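# Place one wooden strip onto the wire-loop press fixture

## Task

Set a single wooden strip down flat across the tips of the wire loops held in the press fixture, so that one long side touches both small stop blocks and one end touches the end block. The second strip must stay on the bench, every loop must remain seated in its slot, and at the finish the hand must not touch the strip or the loops.

## Robot and tools

Robot: two arms, left_arm (base near y = +0.301 m, yawed slightly) and right_arm (base near y = -0.305 m). Each ends in a five-finger hand: right_arm has a right hand, left_arm a mirrored left hand. A camera stand sits behind the arms. Cameras: cam_high, cam_low, cam_left_wrist, cam_right_wrist, each 896x504.

Scene frame: origin at table-top height, halfway between the nominal arm bases. +z is up, +x points out over the table, +y is toward left_arm. Arm names do not match image sides.

Hand point: a point fixed to the palm, about 0.05 m in front of it and 0.15 m from the wrist flange along the fingers. Its +z runs along straight fingers, +y points out of the palm, and +x runs across the palm away from the thumb on the right hand (toward the thumb on the left hand). Straight fingers extend 0.06 to 0.07 m past the point and sit 0.06 m behind it along -y. A wrist bracket on the little-finger side can collide with things.

Row layout (28 numbers, all in [-1, 1], always both arms): left_arm dx, dy, dz, rx, ry, rz; left hand thumb_turn, thumb_bend, index, middle, ring, little, force_limit, speed; then the same 14 for right_arm. The six arm numbers are an offset, not a pose: they are measured from that arm's Hand target at the start of the action or move, along the Hand target's own axes. 1.0 equals 0.6 m for dx, dy, dz and 180 degrees for rx, ry, rz, which together form one rotation vector. Sending six zeros re-requests the current Hand target. Every row within one action counts from the same start, and resending an offset moves the arm again. Hand motor numbers are absolute targets: -1 open (thumb beside the palm / straight, fingers straight) to +1 closed (thumb in front of palm / fully bent, fingers curled). force_limit maps -1..+1 to about 0..10 N at the fingertip (0..15 N for the two thumb motors); speed rises linearly from nearly zero at -1 to full at +0.48. To leave a hand unchanged, repeat the last eight numbers you sent for it; if none were sent yet, use its hand_measured six values plus hand_force_limit and hand_speed. For a gentle grip use speed -0.94 or lower. Grasps work for objects roughly 0.035 to 0.065 m thick with the thumb turned in front.

Tools:
- execute_actions(actions, cameras): actions is a list of actions; each action is a list of up to 15 rows, one per 1/30 s step, and a short list holds its last row. Images are returned only for an empty actions list or when cameras are named (["all"] for all).
- move(target, speed, blend, blocking, cameras): target is one row or a list of up to 15 rows; every row is an offset from the same starting Hand targets. speed is path top speed in m/s, 0.002 to 4.3 (default 0.25), one value or one per target; blend is a corner radius in m per target (0 means stop at each). The whole move is capped at 10 s. blocking=false returns after about 0.5 s while motion continues. Paths do not avoid obstacles or the other arm; avoid paths passing near an arm's own base.
- wait(seconds 0 to 10, cameras): lets time pass, holding commands.
- stop(cameras): brakes a running move.
- zoom_image(camera, region [x0, y0, x1, y1] in pixels, at most 504 by 504): enlarges part of the newest image of that camera.
- show_instructions(): shows the reference pages.
- finished_scene(scene=1): ends the scene permanently.

Results: end_effector_position (m) and end_effector_quat_wxyz per arm in the scene frame; Hand target, the commanded pose after clipping, from which the next offsets count; joint positions, velocities (possibly "within noise") and torques; hand_measured, hand_stopped_by (moving, target, force, stalled, fault) and hand_load_n, each listing the six motors in row order. A falling hand_load_n near 0 means a grip was lost. A move adds a "move:" line ending in done, off_target, moving, held or fault, with limits such as paced (pose clipped) or held (steps withheld). Done means within 10 mm and 2 degrees; it does not tell whether anything is touched.

Behaviour: orientation commands are clipped to 40 degrees from the measured orientation per step. Arms often rest 1 to 3 cm (up to 5 cm) short of the command, usually low; send the remaining distance as a new offset. Small turns can shift the hand point noticeably. Printed positions may be off by a few centimetres. To release a push, command a target back beyond the hand point.

Avoid: dropping the strip or releasing it while moving, striking the fixture or table, pushing hard, and any contact between the two arms or one hand closing on the other. Nothing may leave the table. Loose objects can occasionally be nudged by outside disturbances. Holding loads, stretched poses or pushing against unreachable targets heat motors; MOTOR HOT appears at 85 °C and at 100 °C the arm drops for 30 to 60 s.

Each tool is called after ">>>" as a command line: name --argument value for each argument, lists and objects as JSON in quotes; but a table of rows of numbers goes row by row, as --pt "numbers of a row", without its own name.

Reference images:

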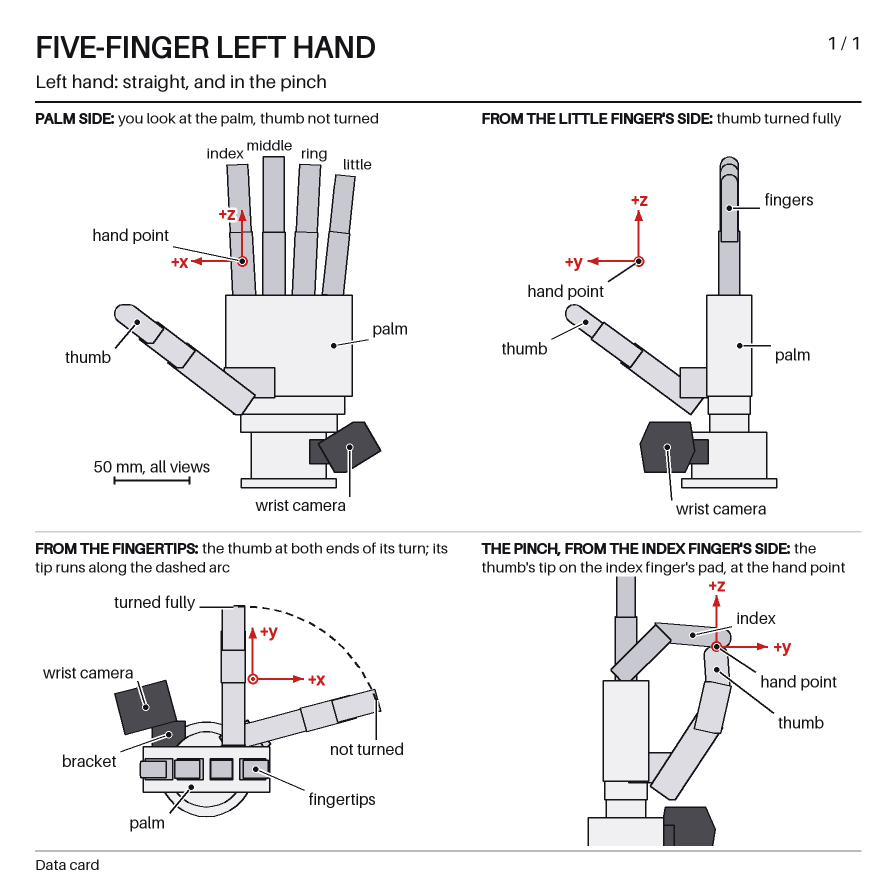

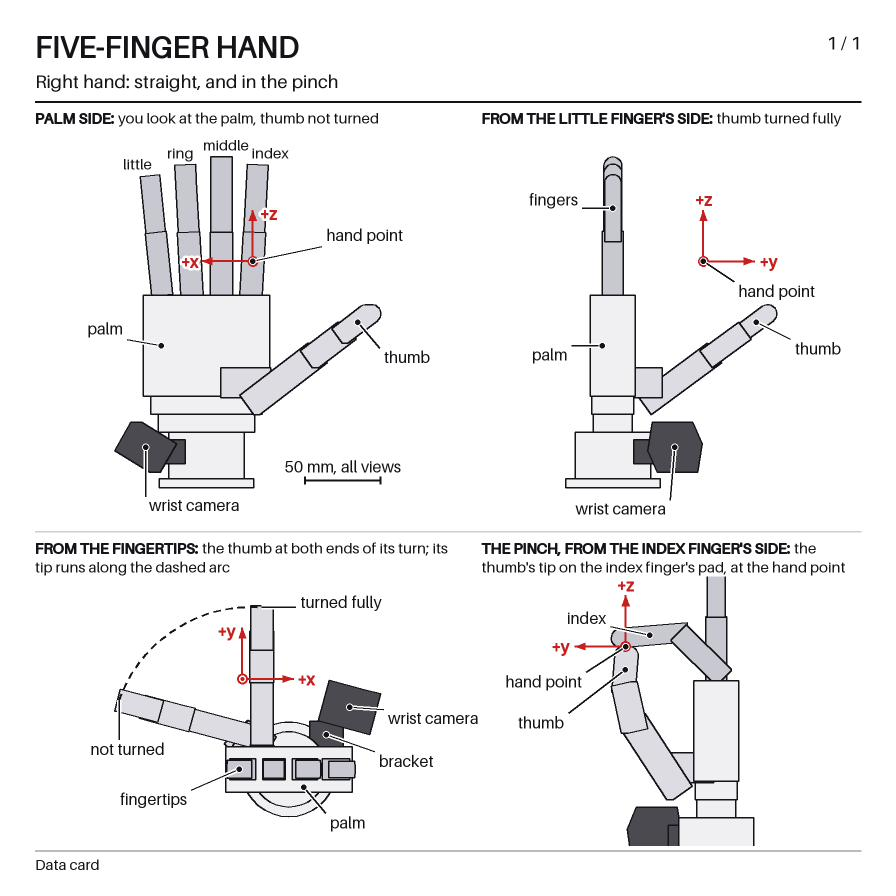

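## Session

>>> execute_actions --actions '[]'

Scene clock: 0.00 s.
left_arm: end_effector_position=(+0.0238, +0.0635, +0.1561) hand_measured=(-1.000, -1.000, -1.000, -1.000, -1.000, -1.000) hand_load_n=(+0.0, +0.0, +0.0, +0.0, +0.0, +0.0) hand_stopped_by=(target, target, target, target, target, target) hand_force_limit=0.00 hand_speed=-0.80 end_effector_quat_wxyz=(+0.230, -0.007, +0.859, -0.458) | right_arm: end_effector_position=(+0.3446, -0.1011, +0.3753) hand_measured=(-1.000, -1.000, -1.000, -1.000, -1.000, -1.000) hand_load_n=(+0.0, +0.0, +0.0, +0.0, -0.5, +0.0) hand_stopped_by=(target, target, target, target, target, target) hand_force_limit=0.00 hand_speed=-0.80 end_effector_quat_wxyz=(-0.621, +0.780, +0.074, +0.015)
Joint positions: left_arm=[-1.934 0.342 0.432 -0.798 -0.753 -0.073] | right_arm=[0.128 1.336 1.442 -1.629 -1.341 -1.64]
Joint velocities: within noise
Joint torques (N m): no reading
Motor temperatures (°C): left_arm=[30 38 27 27 26 26] | right_arm=[36 36 26 30 26 24]
Heat: left arm: hottest shoulder 38 °C; right arm: hottest waist 36 °C.
Hand target: left_arm +0.0214, +0.0577, +0.1740; +0.223, -0.015, +0.852, -0.473 | right_arm +0.3482, -0.1009, +0.3799; -0.621, +0.780, +0.078, +0.020

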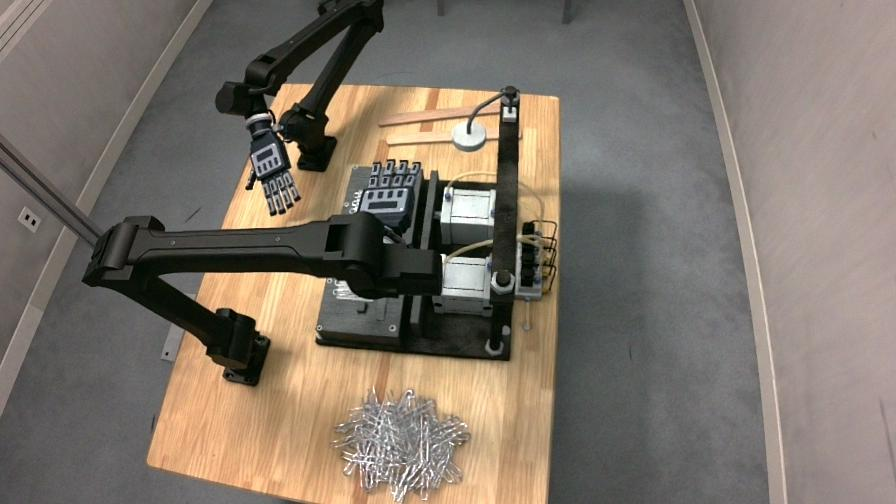

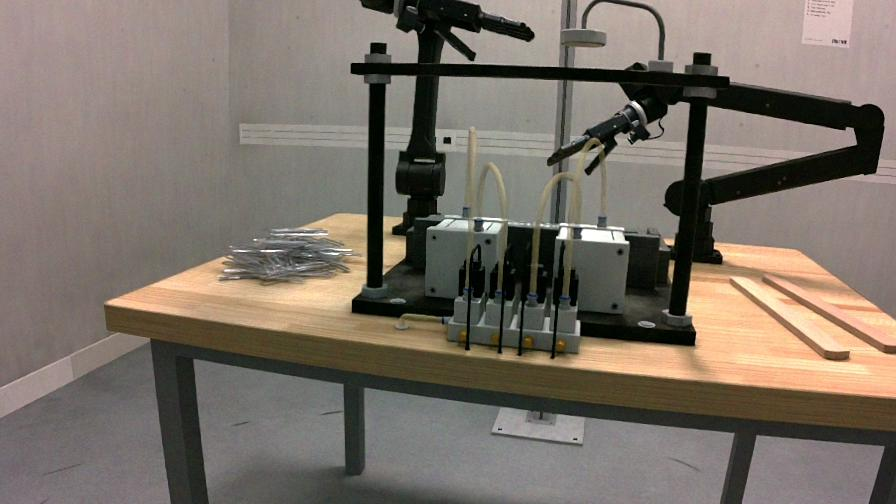

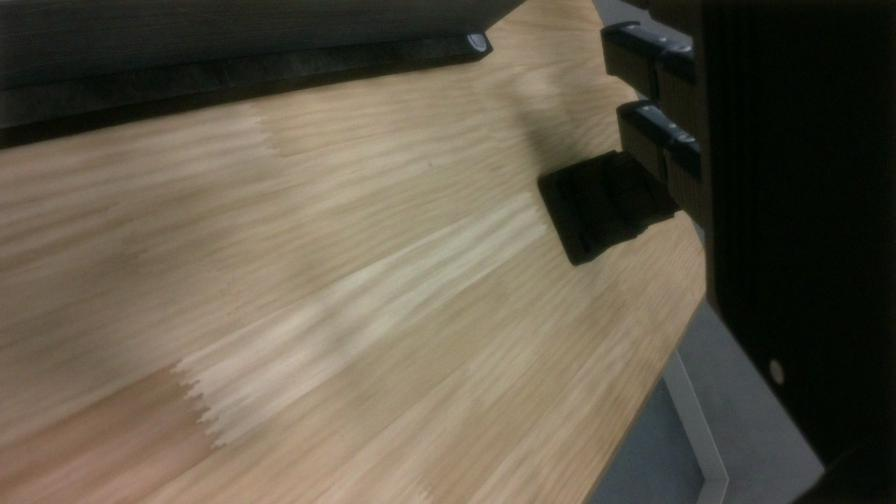

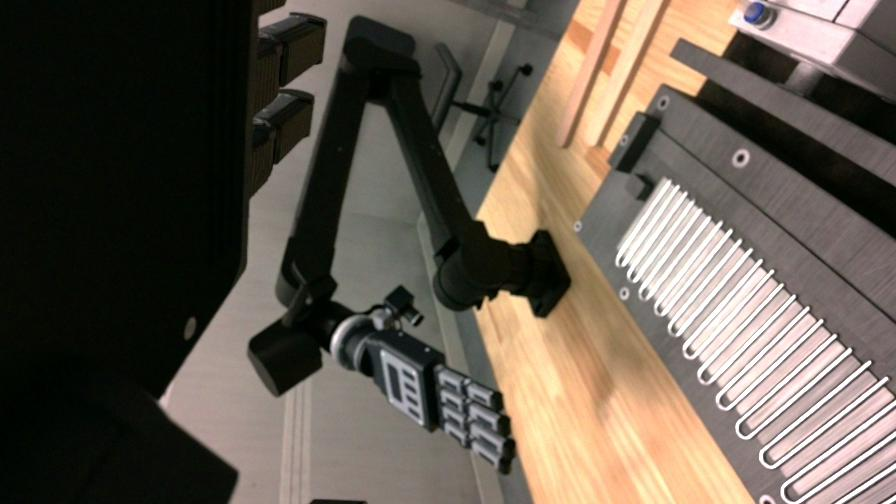

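>>> zoom_image --camera "cam_high" --region '[300, 70, 580, 370]'

>>> zoom_image --camera "cam_right_wrist" --region '[500, 0, 896, 504]'

>>> zoom_image --camera "cam_low" --region '[340, 130, 896, 400]'

Scaled by 1.680 from the camera's 896x504 image, which has a finer 1280x720 frame.

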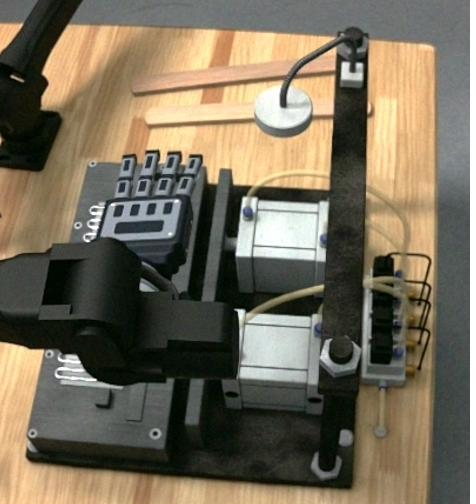

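Scaled by 1.000.

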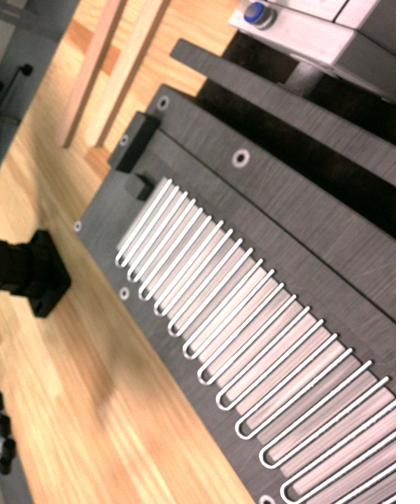

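Region (340, 130, 896, 400) is 556x270 pixels. A region can be at most 504 by 504 pixels.

>>> move --target '[0,0,0,0,0,0,-1,-1,-1,-1,-1,-1,0,-0.8,-0.25,-0.2,-0.35,0,0,0,-1,-1,-1,-1,-1,-1,0,-0.8]' --cameras '["all"]'

Scene clock: 12.90 s.
left_arm: end_effector_position=(+0.0238, +0.0635, +0.1561) hand_measured=(-1.000, -1.000, -1.000, -1.000, -1.000, -1.000) hand_load_n=(+0.0, +0.0, +0.0, +0.0, +0.0, +0.0) hand_stopped_by=(target, target, target, target, target, target) hand_force_limit=0.00 hand_speed=-0.80 end_effector_quat_wxyz=(+0.230, -0.007, +0.859, -0.458) | right_arm: end_effector_position=(+0.1994, -0.2936, +0.5132) hand_measured=(-1.000, -1.000, -1.000, -1.000, -1.000, -1.000) hand_load_n=(+0.0, +0.0, +0.0, +0.0, +0.0, +0.0) hand_stopped_by=(target, target, target, target, target, target) hand_force_limit=0.00 hand_speed=-0.80 end_effector_quat_wxyz=(-0.327, +0.848, -0.164, +0.384)
Joint positions: left_arm=[-1.934 0.342 0.432 -0.798 -0.753 -0.073] | right_arm=[-0.48 0.733 1.583 -1.689 -0.849 -1.371]
Joint torques (N m): left_arm=[0.85 1.26 13.27 1.8 -0.38 0.04] | right_arm=[-0.38 4.42 9.68 0.53 -0.47 -0.15]
Heat: left arm: hottest shoulder 38 °C; right arm: hottest waist 36 °C.
Hand target: left_arm +0.0214, +0.0577, +0.1740; +0.223, -0.015, +0.852, -0.473 | right_arm +0.1965, -0.2934, +0.5243; -0.534, +0.831, -0.009, +0.154
Off the commanded pose: left_arm 0.019 m, 2 deg | right_arm 0.012 m, 62 deg; orientation clipped.
joint sent to its limit (right arm) — joint 4 (wrist pitch), lower limit. The joint targets are off in orientation, not in position.
move: off_target (left_arm, right_arm); limits=paced

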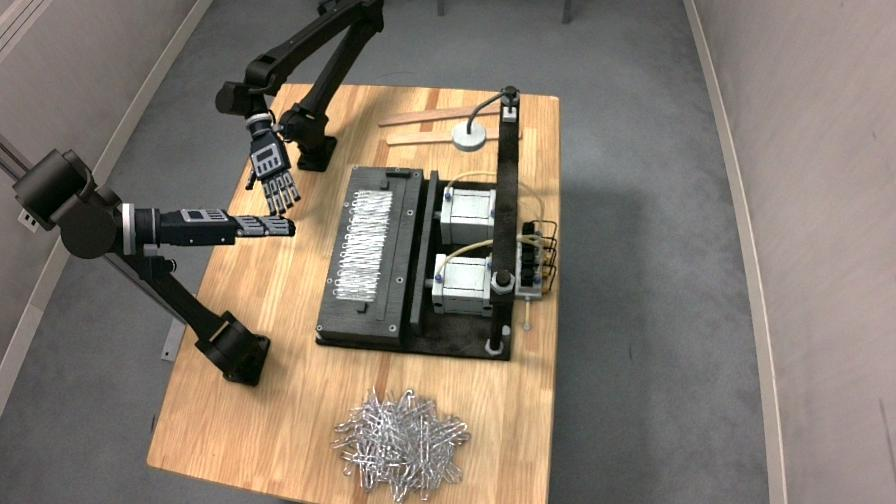

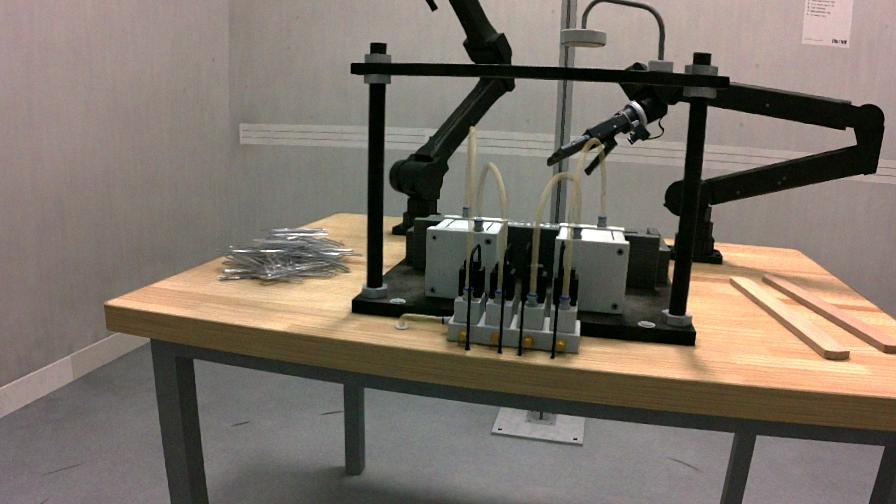

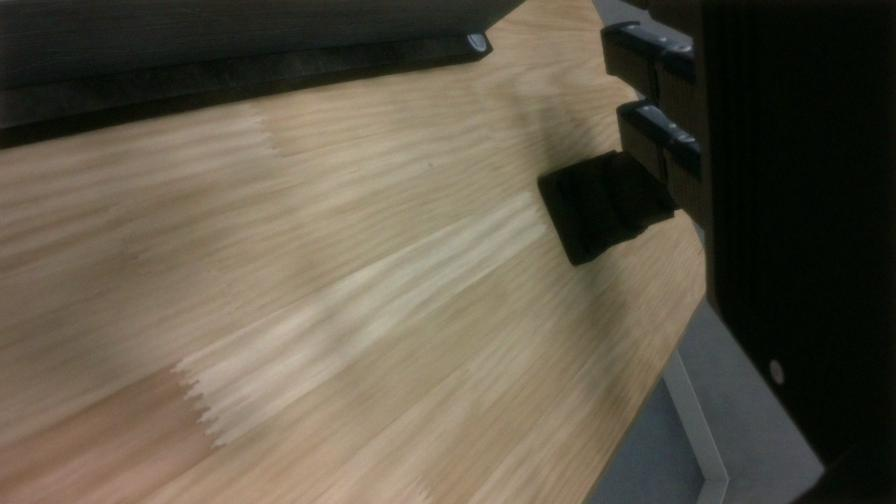

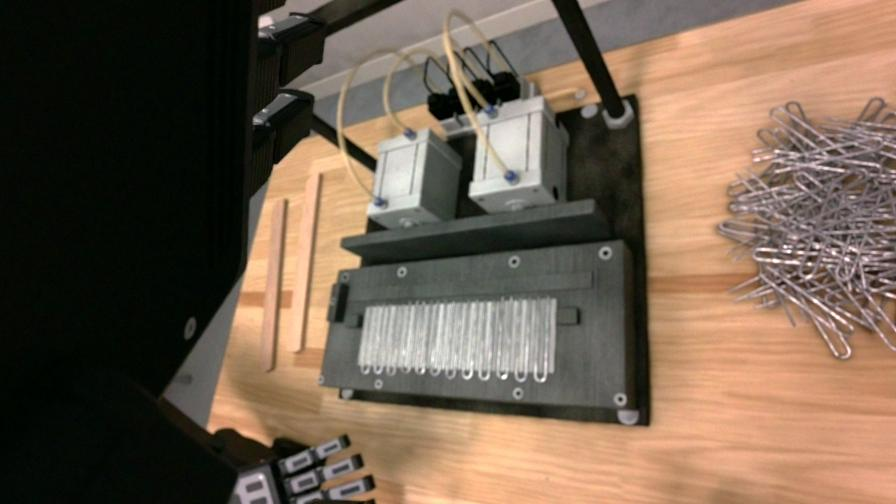

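>>> zoom_image --camera "cam_high" --region '[300, 80, 560, 370]'

>>> zoom_image --camera "cam_right_wrist" --region '[250, 160, 660, 440]'

>>> zoom_image --camera "cam_low" --region '[392, 130, 896, 400]'

Scaled by 1.738 from the camera's 896x504 image, which has a finer 1280x720 frame.

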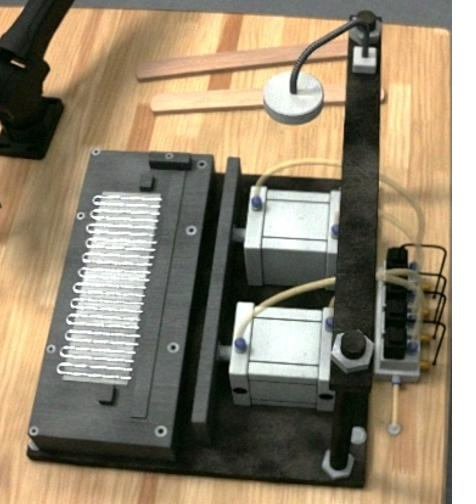

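Scaled by 1.229 from the camera's 896x504 image, which has a finer 1280x720 frame.

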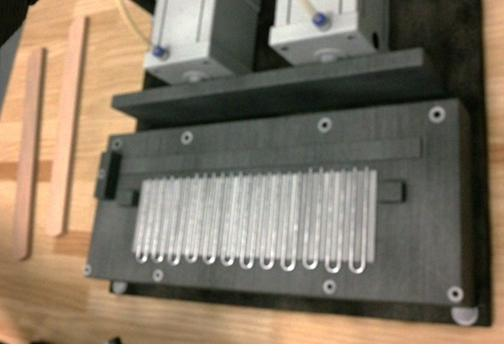

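Scaled by 1.000.

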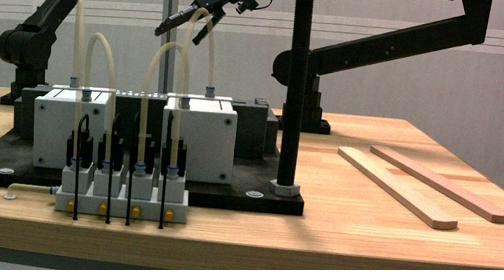

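>>> move --target '[-0.5067,0,0.0202,-0.0353,-0.3324,-0.2632,-1,-1,-1,-1,-1,-1,0,-0.8,0,0,0,-0.132,0.1776,-0.017,-1,-1,-1,-1,-1,-1,0,-0.8]' --cameras '["all"]'

Scene clock: 113.67 s.
left_arm: end_effector_position=(+0.2841, +0.1302, +0.2394) hand_measured=(-1.000, -1.000, -1.000, -1.000, -1.000, -1.000) hand_load_n=(-0.5, +0.0, +0.0, +0.0, +0.0, +0.0) hand_stopped_by=(target, target, target, target, target, target) hand_force_limit=0.00 hand_speed=-0.80 end_effector_quat_wxyz=(-0.409, +0.568, -0.610, +0.373) | right_arm: end_effector_position=(+0.1992, -0.2951, +0.5140) hand_measured=(-1.000, -1.000, -1.000, -1.000, -1.000, -1.000) hand_load_n=(+0.0, +0.0, +0.0, +0.0, +0.0, +0.0) hand_stopped_by=(target, target, target, target, target, target) hand_force_limit=0.00 hand_speed=-0.80 end_effector_quat_wxyz=(-0.323, +0.849, -0.166, +0.385)
Joint positions: left_arm=[-0.842 0.589 0.633 -0.643 -0.811 -0.378] | right_arm=[-0.48 0.734 1.587 -1.689 -0.84 -1.37]
Joint torques (N m): left_arm=[1.38 -0.03 16.72 2.65 -0.29 -0.03] | right_arm=[-0.67 4.37 9.65 0.53 -0.48 0.06]
Motor temperatures (°C): left_arm=[29 37 42 26 26 25] | right_arm=[34 35 35 29 26 24]
Heat: left arm: hottest elbow 42 °C; right arm: hottest shoulder 35 °C.
Hand target: left_arm +0.2997, +0.1199, +0.2799; -0.406, +0.579, -0.579, +0.406 | right_arm +0.1964, -0.2933, +0.5245; -0.327, +0.848, -0.164, +0.385
Off the commanded pose: left_arm 0.045 m, 5 deg | right_arm 0.011 m, 1 deg.
joint sent to its limit (right arm) — joint 4 (wrist pitch), lower limit. The joint targets still meet the commanded pose.
move: off_target (left_arm, right_arm)

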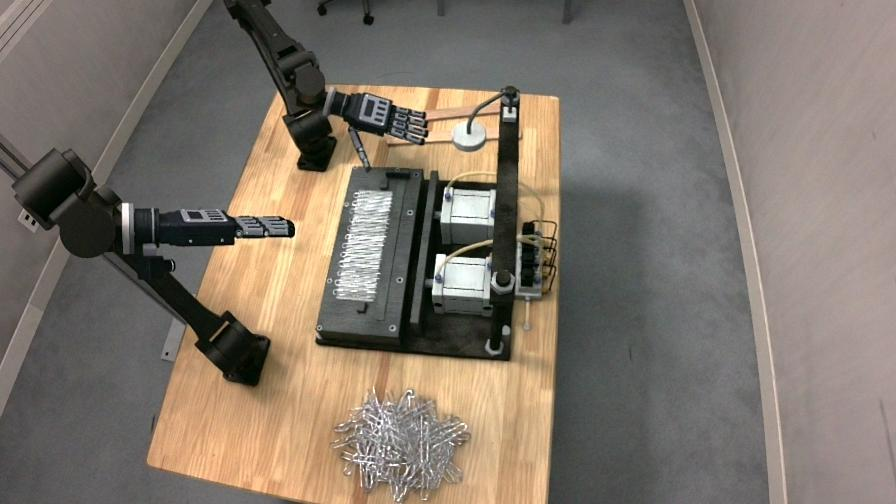

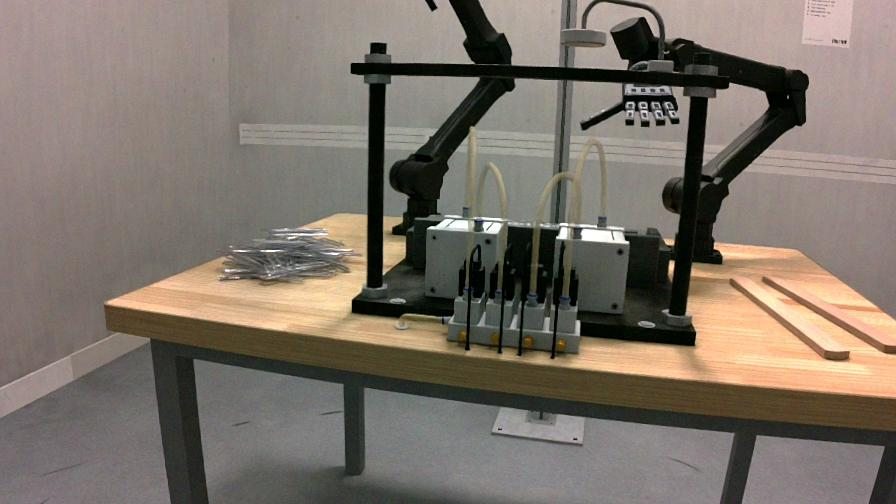

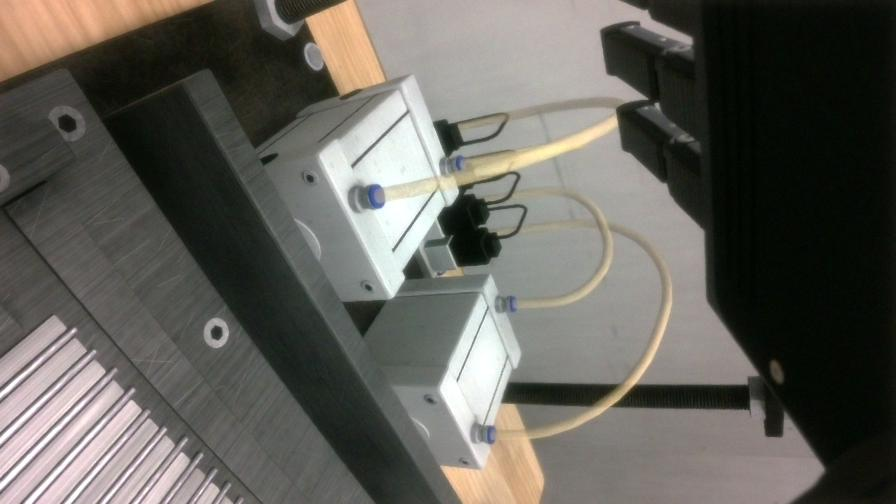

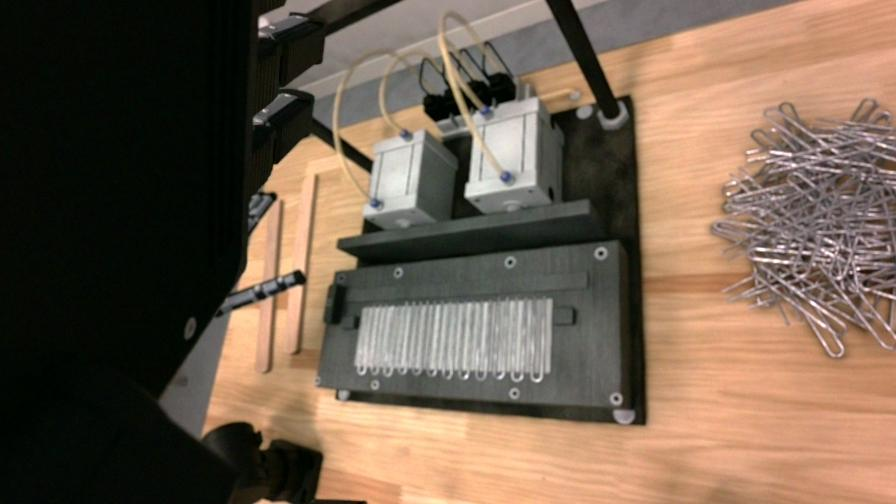

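>>> zoom_image --camera "cam_high" --region '[280, 70, 460, 190]'

>>> zoom_image --camera "cam_low" --region '[560, 60, 760, 280]'

>>> zoom_image --camera "cam_high" --region '[210, 290, 290, 400]'

>>> zoom_image --camera "cam_low" --region '[700, 200, 896, 400]'

Scaled by 2.800 from the camera's 896x504 image, which has a finer 1280x720 frame.

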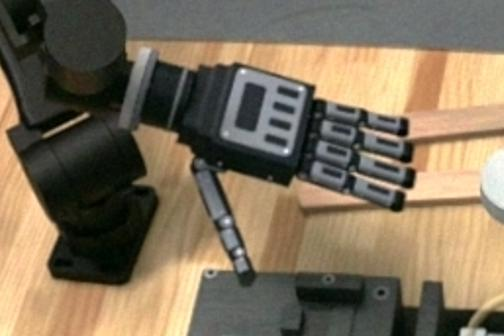

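Scaled by 2.291 from the camera's 896x504 image, which has a finer 1280x720 frame.

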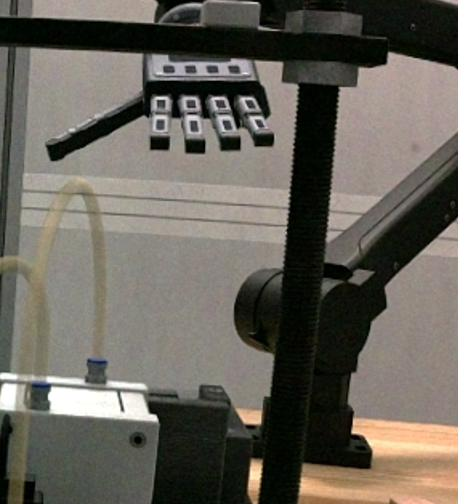

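Scaled by 4.582 from the camera's 896x504 image, which has a finer 1280x720 frame.

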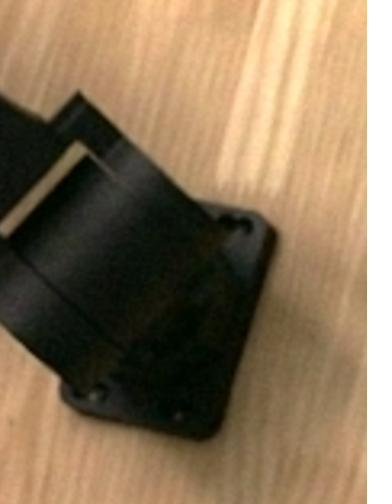

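Scaled by 2.520 from the camera's 896x504 image, which has a finer 1280x720 frame.

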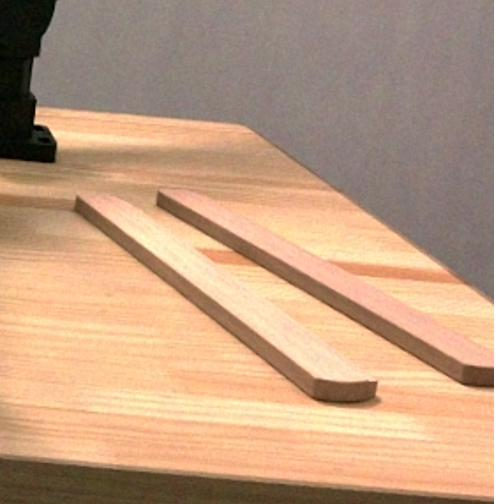

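>>> move --target '[0,0,0,-0.0831,-0.4684,-0.2704,-1,-1,-1,-1,-1,-1,0,-0.8,0,0,0,0,0,0,-1,-1,-1,-1,-1,-1,0,-0.8]' --cameras '["cam_high","cam_left_wrist"]'

Scene clock: 237.20 s.
left_arm: end_effector_position=(+0.2892, +0.1228, +0.2520) hand_measured=(-1.000, -1.000, -1.000, -1.000, -1.000, -1.000) hand_load_n=(+0.0, -0.5, +0.0, +0.0, +0.5, +0.0) hand_stopped_by=(target, target, target, target, target, target) hand_force_limit=0.00 hand_speed=-0.80 end_effector_quat_wxyz=(-0.217, +0.960, -0.128, +0.121) | right_arm: end_effector_position=(+0.1992, -0.2951, +0.5140) hand_measured=(-1.000, -1.000, -1.000, -1.000, -1.000, -1.000) hand_load_n=(+0.0, +0.0, +0.0, -0.5, +0.0, +0.0) hand_stopped_by=(target, target, target, target, target, target) hand_force_limit=0.00 hand_speed=-0.80 end_effector_quat_wxyz=(-0.323, +0.849, -0.166, +0.385)
Joint positions: left_arm=[-0.7 1.079 1.134 -1.688 -0.499 -2.076] | right_arm=[-0.48 0.734 1.587 -1.689 -0.84 -1.37]
Joint torques (N m): left_arm=[1.03 -5.83 14.57 -0.2 -0.38 -0.04] | right_arm=[-0.73 4.42 9.63 0.53 -0.48 0.06]
Motor temperatures (°C): left_arm=[29 37 58 26 25 25] | right_arm=[33 34 35 29 25 24]
Heat: left arm: hottest elbow 58 °C; right arm: hottest elbow 35 °C.
Hand target: left_arm +0.2997, +0.1199, +0.2800; -0.422, +0.904, +0.055, -0.025 | right_arm +0.1964, -0.2933, +0.5245; -0.327, +0.848, -0.164, +0.385
Off the commanded pose: left_arm 0.030 m, 36 deg | right_arm 0.011 m, 1 deg.
joint sent to its limit (left arm) — joint 4 (wrist pitch), lower limit; joint 6 (wrist roll), lower limit. The joint targets are off in orientation, not in position.
joint sent to its limit (right arm) — joint 4 (wrist pitch), lower limit. The joint targets still meet the commanded pose.
move: off_target (left_arm, right_arm)
Images, in order (width x height): cam_high 896x504, cam_left_wrist 896x504.

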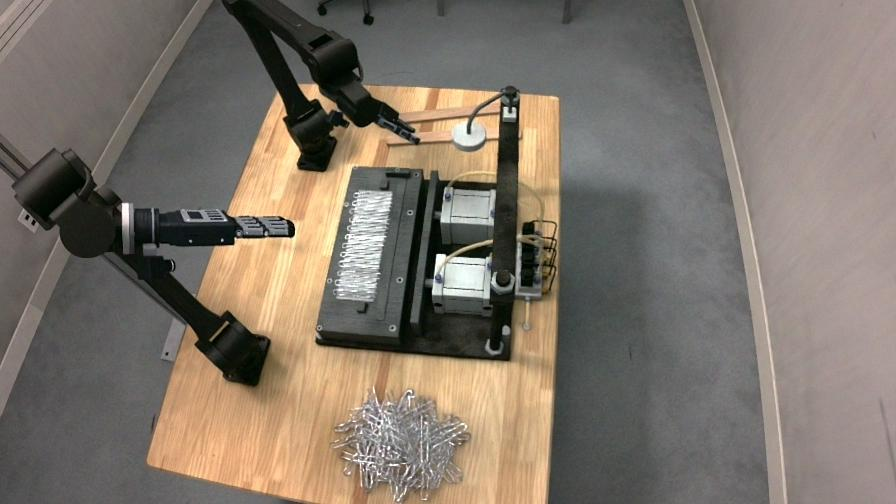

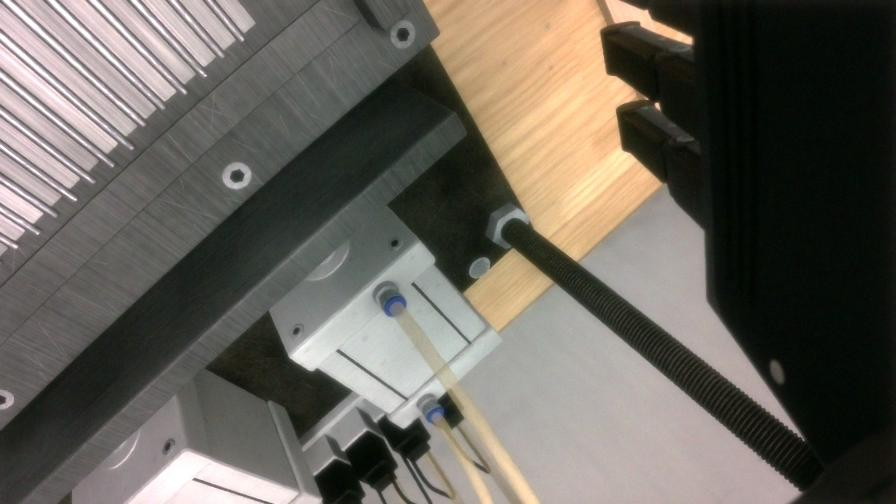

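>>> move --target '[0.2193,-0.1155,0.4488,0,0,0,-1,-1,-1,-1,-1,-1,0,-0.8,0,0,0,0,0,0,-1,-1,-1,-1,-1,-1,0,-0.8]' --cameras '["all"]'

Scene clock: 244.20 s.
left_arm: end_effector_position=(+0.3911, +0.3805, +0.1556) hand_measured=(-1.000, -1.000, -1.000, -1.000, -1.000, -1.000) hand_load_n=(-0.5, +0.0, +0.0, +0.0, +0.0, +0.0) hand_stopped_by=(target, target, target, target, target, target) hand_force_limit=0.00 hand_speed=-0.80 end_effector_quat_wxyz=(-0.423, +0.904, +0.048, -0.033) | right_arm: end_effector_position=(+0.1992, -0.2951, +0.5140) hand_measured=(-1.000, -1.000, -1.000, -1.000, -1.000, -1.000) hand_load_n=(+0.0, +0.0, +0.0, +0.0, +0.0, +0.0) hand_stopped_by=(target, target, target, target, target, target) hand_force_limit=0.00 hand_speed=-0.80 end_effector_quat_wxyz=(-0.323, +0.849, -0.166, +0.385)
Joint positions: left_arm=[-0.038 1.391 1.079 -1.518 -0.848 -1.886] | right_arm=[-0.48 0.734 1.587 -1.689 -0.84 -1.37]
Joint torques (N m): left_arm=[1.79 -8.18 10.3 0.57 -0.71 0.23] | right_arm=[-0.67 4.42 9.62 0.53 -0.47 0.06]
Motor temperatures (°C): left_arm=[29 37 57 26 25 25] | right_arm=[33 34 35 29 25 24]
Heat: left arm: hottest elbow 57 °C; right arm: hottest elbow 35 °C.
Hand target: left_arm +0.4003, +0.3848, +0.1603; -0.422, +0.904, +0.055, -0.025 | right_arm +0.1964, -0.2933, +0.5245; -0.327, +0.848, -0.164, +0.385
Off the commanded pose: left_arm 0.011 m, 1 deg | right_arm 0.011 m, 1 deg.
joint sent to its limit (right arm) — joint 4 (wrist pitch), lower limit. The joint targets still meet the commanded pose.
move: off_target (left_arm, right_arm)

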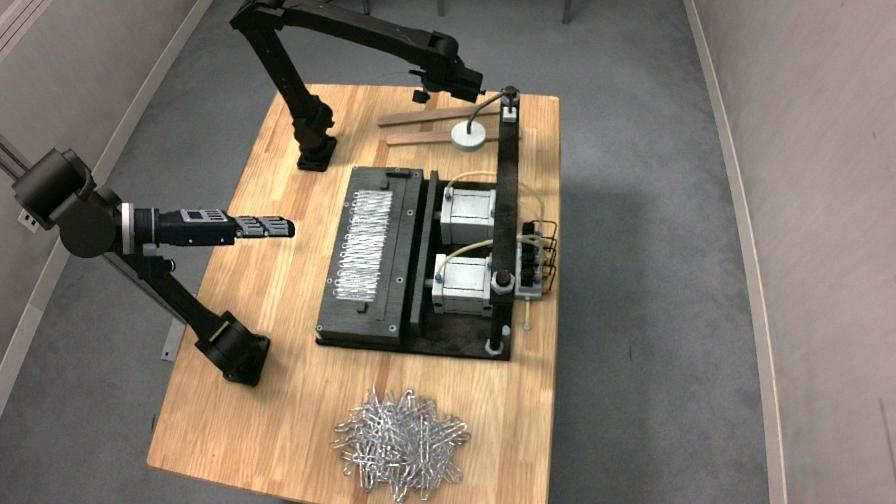

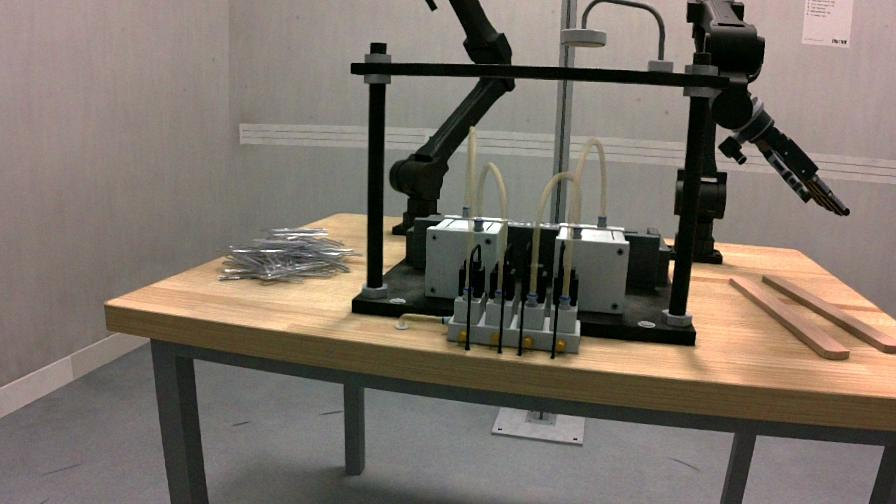

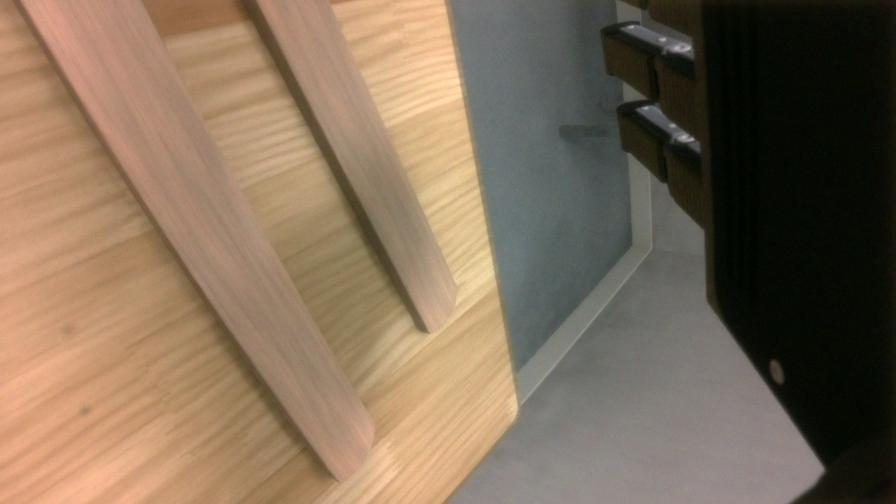

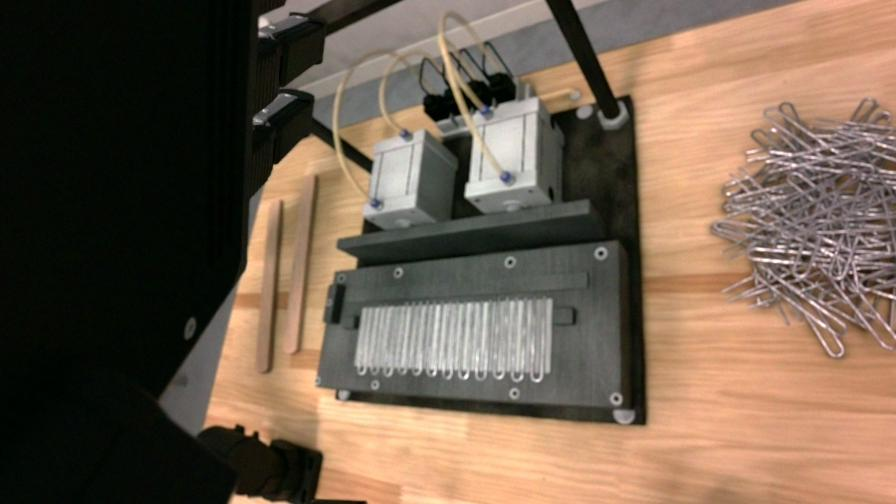

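>>> move --target '[0.0175,0.0598,0.0585,0.0556,0,0,1,-0.5,0,0,0,0,0,-0.3,0,0,0,0,0,0,-1,-1,-1,-1,-1,-1,0,-0.8]' --cameras '["cam_high","cam_low","cam_left_wrist"]'

Scene clock: 306.53 s.
left_arm: end_effector_position=(+0.4044, +0.3955, +0.1107) hand_measured=(+1.000, -0.500, +0.000, +0.000, +0.000, +0.000) hand_load_n=(+0.0, +0.0, +0.0, +0.0, +0.0, +0.0) hand_stopped_by=(target, target, target, target, target, target) hand_force_limit=0.00 hand_speed=-0.30 end_effector_quat_wxyz=(-0.498, +0.864, +0.054, -0.038) | right_arm: end_effector_position=(+0.1992, -0.2951, +0.5140) hand_measured=(-1.000, -1.000, -1.000, -1.000, -1.000, -1.000) hand_load_n=(+0.0, +0.0, +0.0, +0.0, +0.0, +0.0) hand_stopped_by=(target, target, target, target, target, target) hand_force_limit=0.00 hand_speed=-0.80 end_effector_quat_wxyz=(-0.323, +0.849, -0.166, +0.385)
Joint positions: left_arm=[-0.066 1.542 1.042 -1.487 -0.992 -2.043] | right_arm=[-0.48 0.734 1.587 -1.689 -0.84 -1.37]
Joint torques (N m): left_arm=[-0.97 -9.05 8.27 -0.2 -0.77 0] | right_arm=[-0.73 4.37 9.63 0.54 -0.48 0.06]
Motor temperatures (°C): left_arm=[29 37 50 25 26 25] | right_arm=[33 34 35 28 25 24]
Heat: left arm: hottest elbow 50 °C; right arm: hottest elbow 35 °C.
Hand target: left_arm +0.4102, +0.3900, +0.1103; -0.500, +0.864, +0.053, -0.030 | right_arm +0.1964, -0.2933, +0.5245; -0.327, +0.848, -0.164, +0.385
Off the commanded pose: left_arm 0.008 m, 1 deg | right_arm 0.011 m, 1 deg.
joint sent to its limit (right arm) — joint 4 (wrist pitch), lower limit. The joint targets still meet the commanded pose.
move: off_target (right_arm)
Images, in order (width x height): cam_high 896x504, cam_low 896x504, cam_left_wrist 896x504.

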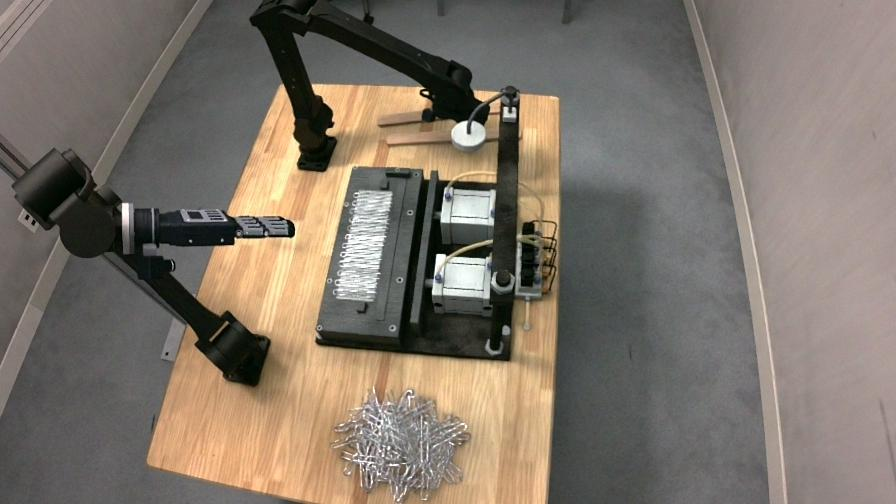

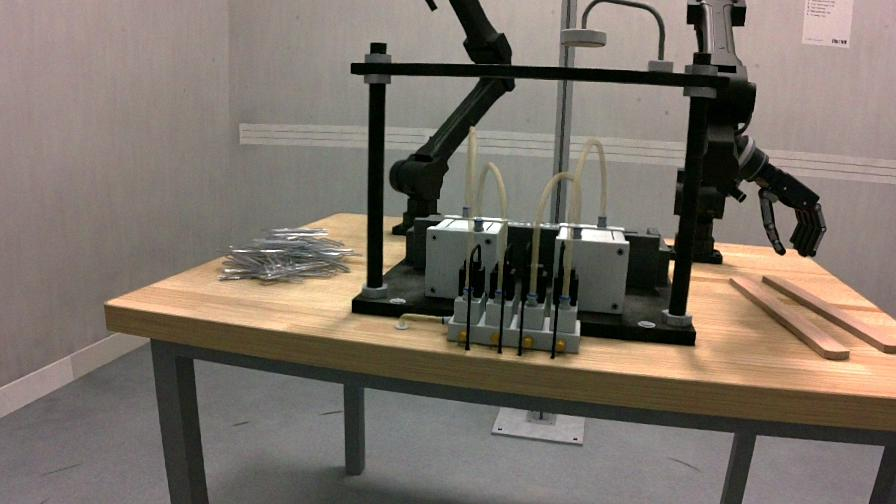

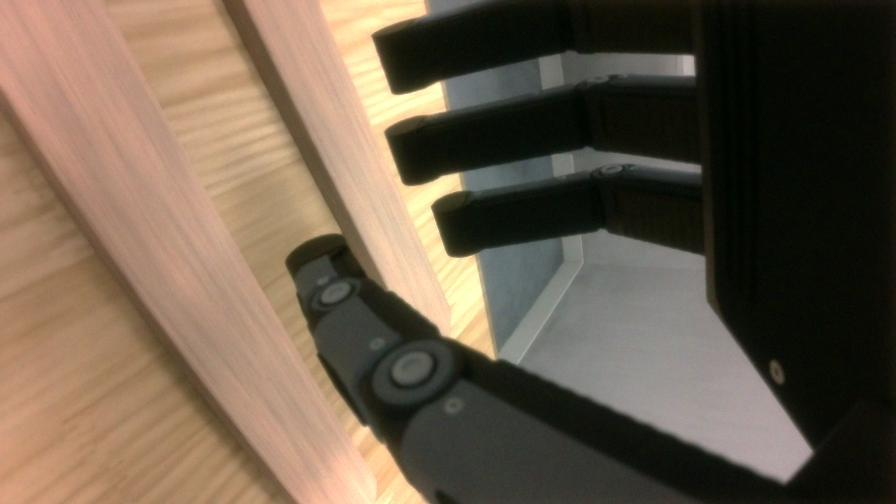

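>>> move --target '[-0.0061,0.1042,0.0029,0,0,0,1,-0.5,0,0,0,0,0,-0.3,0,0,0,0,0,0,-1,-1,-1,-1,-1,-1,0,-0.8]' --cameras '["cam_high","cam_low","cam_left_wrist"]'

Scene clock: 347.57 s.
left_arm: end_effector_position=(+0.4064, +0.3660, +0.0586) hand_measured=(+1.000, -0.500, +0.000, +0.000, +0.000, +0.000) hand_load_n=(+0.0, +0.0, +0.0, +0.0, +0.0, +0.0) hand_stopped_by=(target, target, target, target, target, target) hand_force_limit=0.00 hand_speed=-0.30 end_effector_quat_wxyz=(-0.489, +0.871, +0.037, -0.033) | right_arm: end_effector_position=(+0.1992, -0.2951, +0.5140) hand_measured=(-1.000, -1.000, -1.000, -1.000, -1.000, -1.000) hand_load_n=(+0.0, +0.0, +0.0, +0.0, +0.0, +0.0) hand_stopped_by=(target, target, target, target, target, target) hand_force_limit=0.00 hand_speed=-0.80 end_effector_quat_wxyz=(-0.323, +0.849, -0.166, +0.385)
Joint positions: left_arm=[-0.132 1.626 0.991 -1.381 -0.956 -2.076] | right_arm=[-0.48 0.734 1.587 -1.689 -0.84 -1.37]
Joint torques (N m): left_arm=[-1.14 -9.99 6.79 -0.01 -0.59 -0.03] | right_arm=[-0.67 4.37 9.65 0.54 -0.48 0.06]
Motor temperatures (°C): left_arm=[29 38 43 25 26 25] | right_arm=[32 34 36 28 25 24]
Heat: left arm: hottest elbow 43 °C; right arm: hottest elbow 36 °C.
Hand target: left_arm +0.4103, +0.3600, +0.0552; -0.499, +0.864, +0.053, -0.030 | right_arm +0.1964, -0.2933, +0.5245; -0.327, +0.848, -0.164, +0.385
Off the commanded pose: left_arm 0.008 m, 2 deg | right_arm 0.011 m, 1 deg.
joint sent to its limit (left arm) — joint 6 (wrist roll), lower limit. The joint targets still meet the commanded pose.
joint sent to its limit (right arm) — joint 4 (wrist pitch), lower limit. The joint targets still meet the commanded pose.
move: off_target (right_arm)
Images, in order (width x height): cam_high 896x504, cam_low 896x504, cam_left_wrist 896x504.

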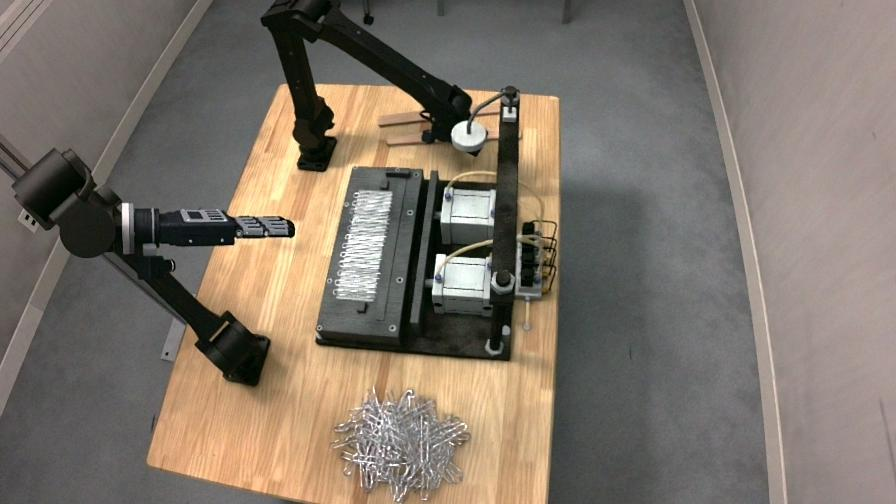

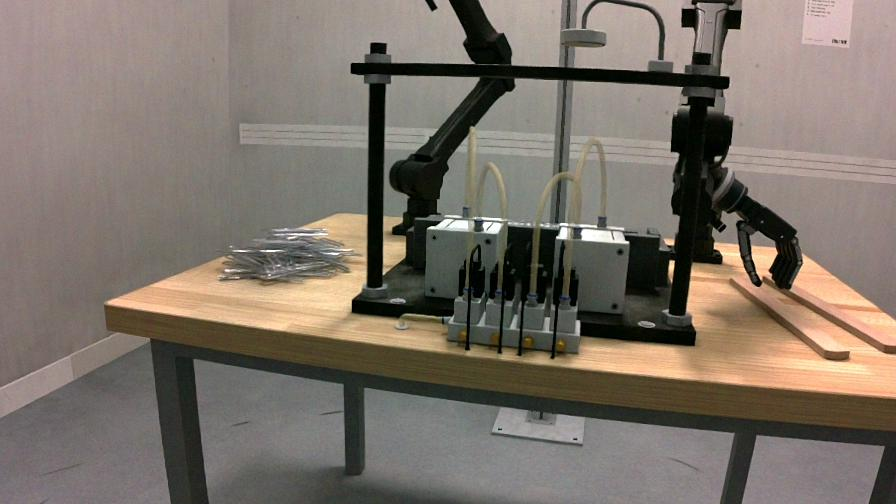

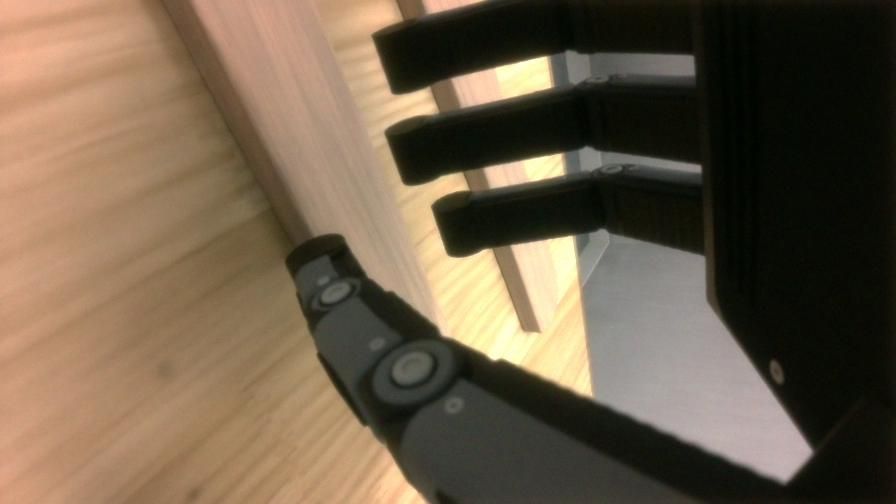

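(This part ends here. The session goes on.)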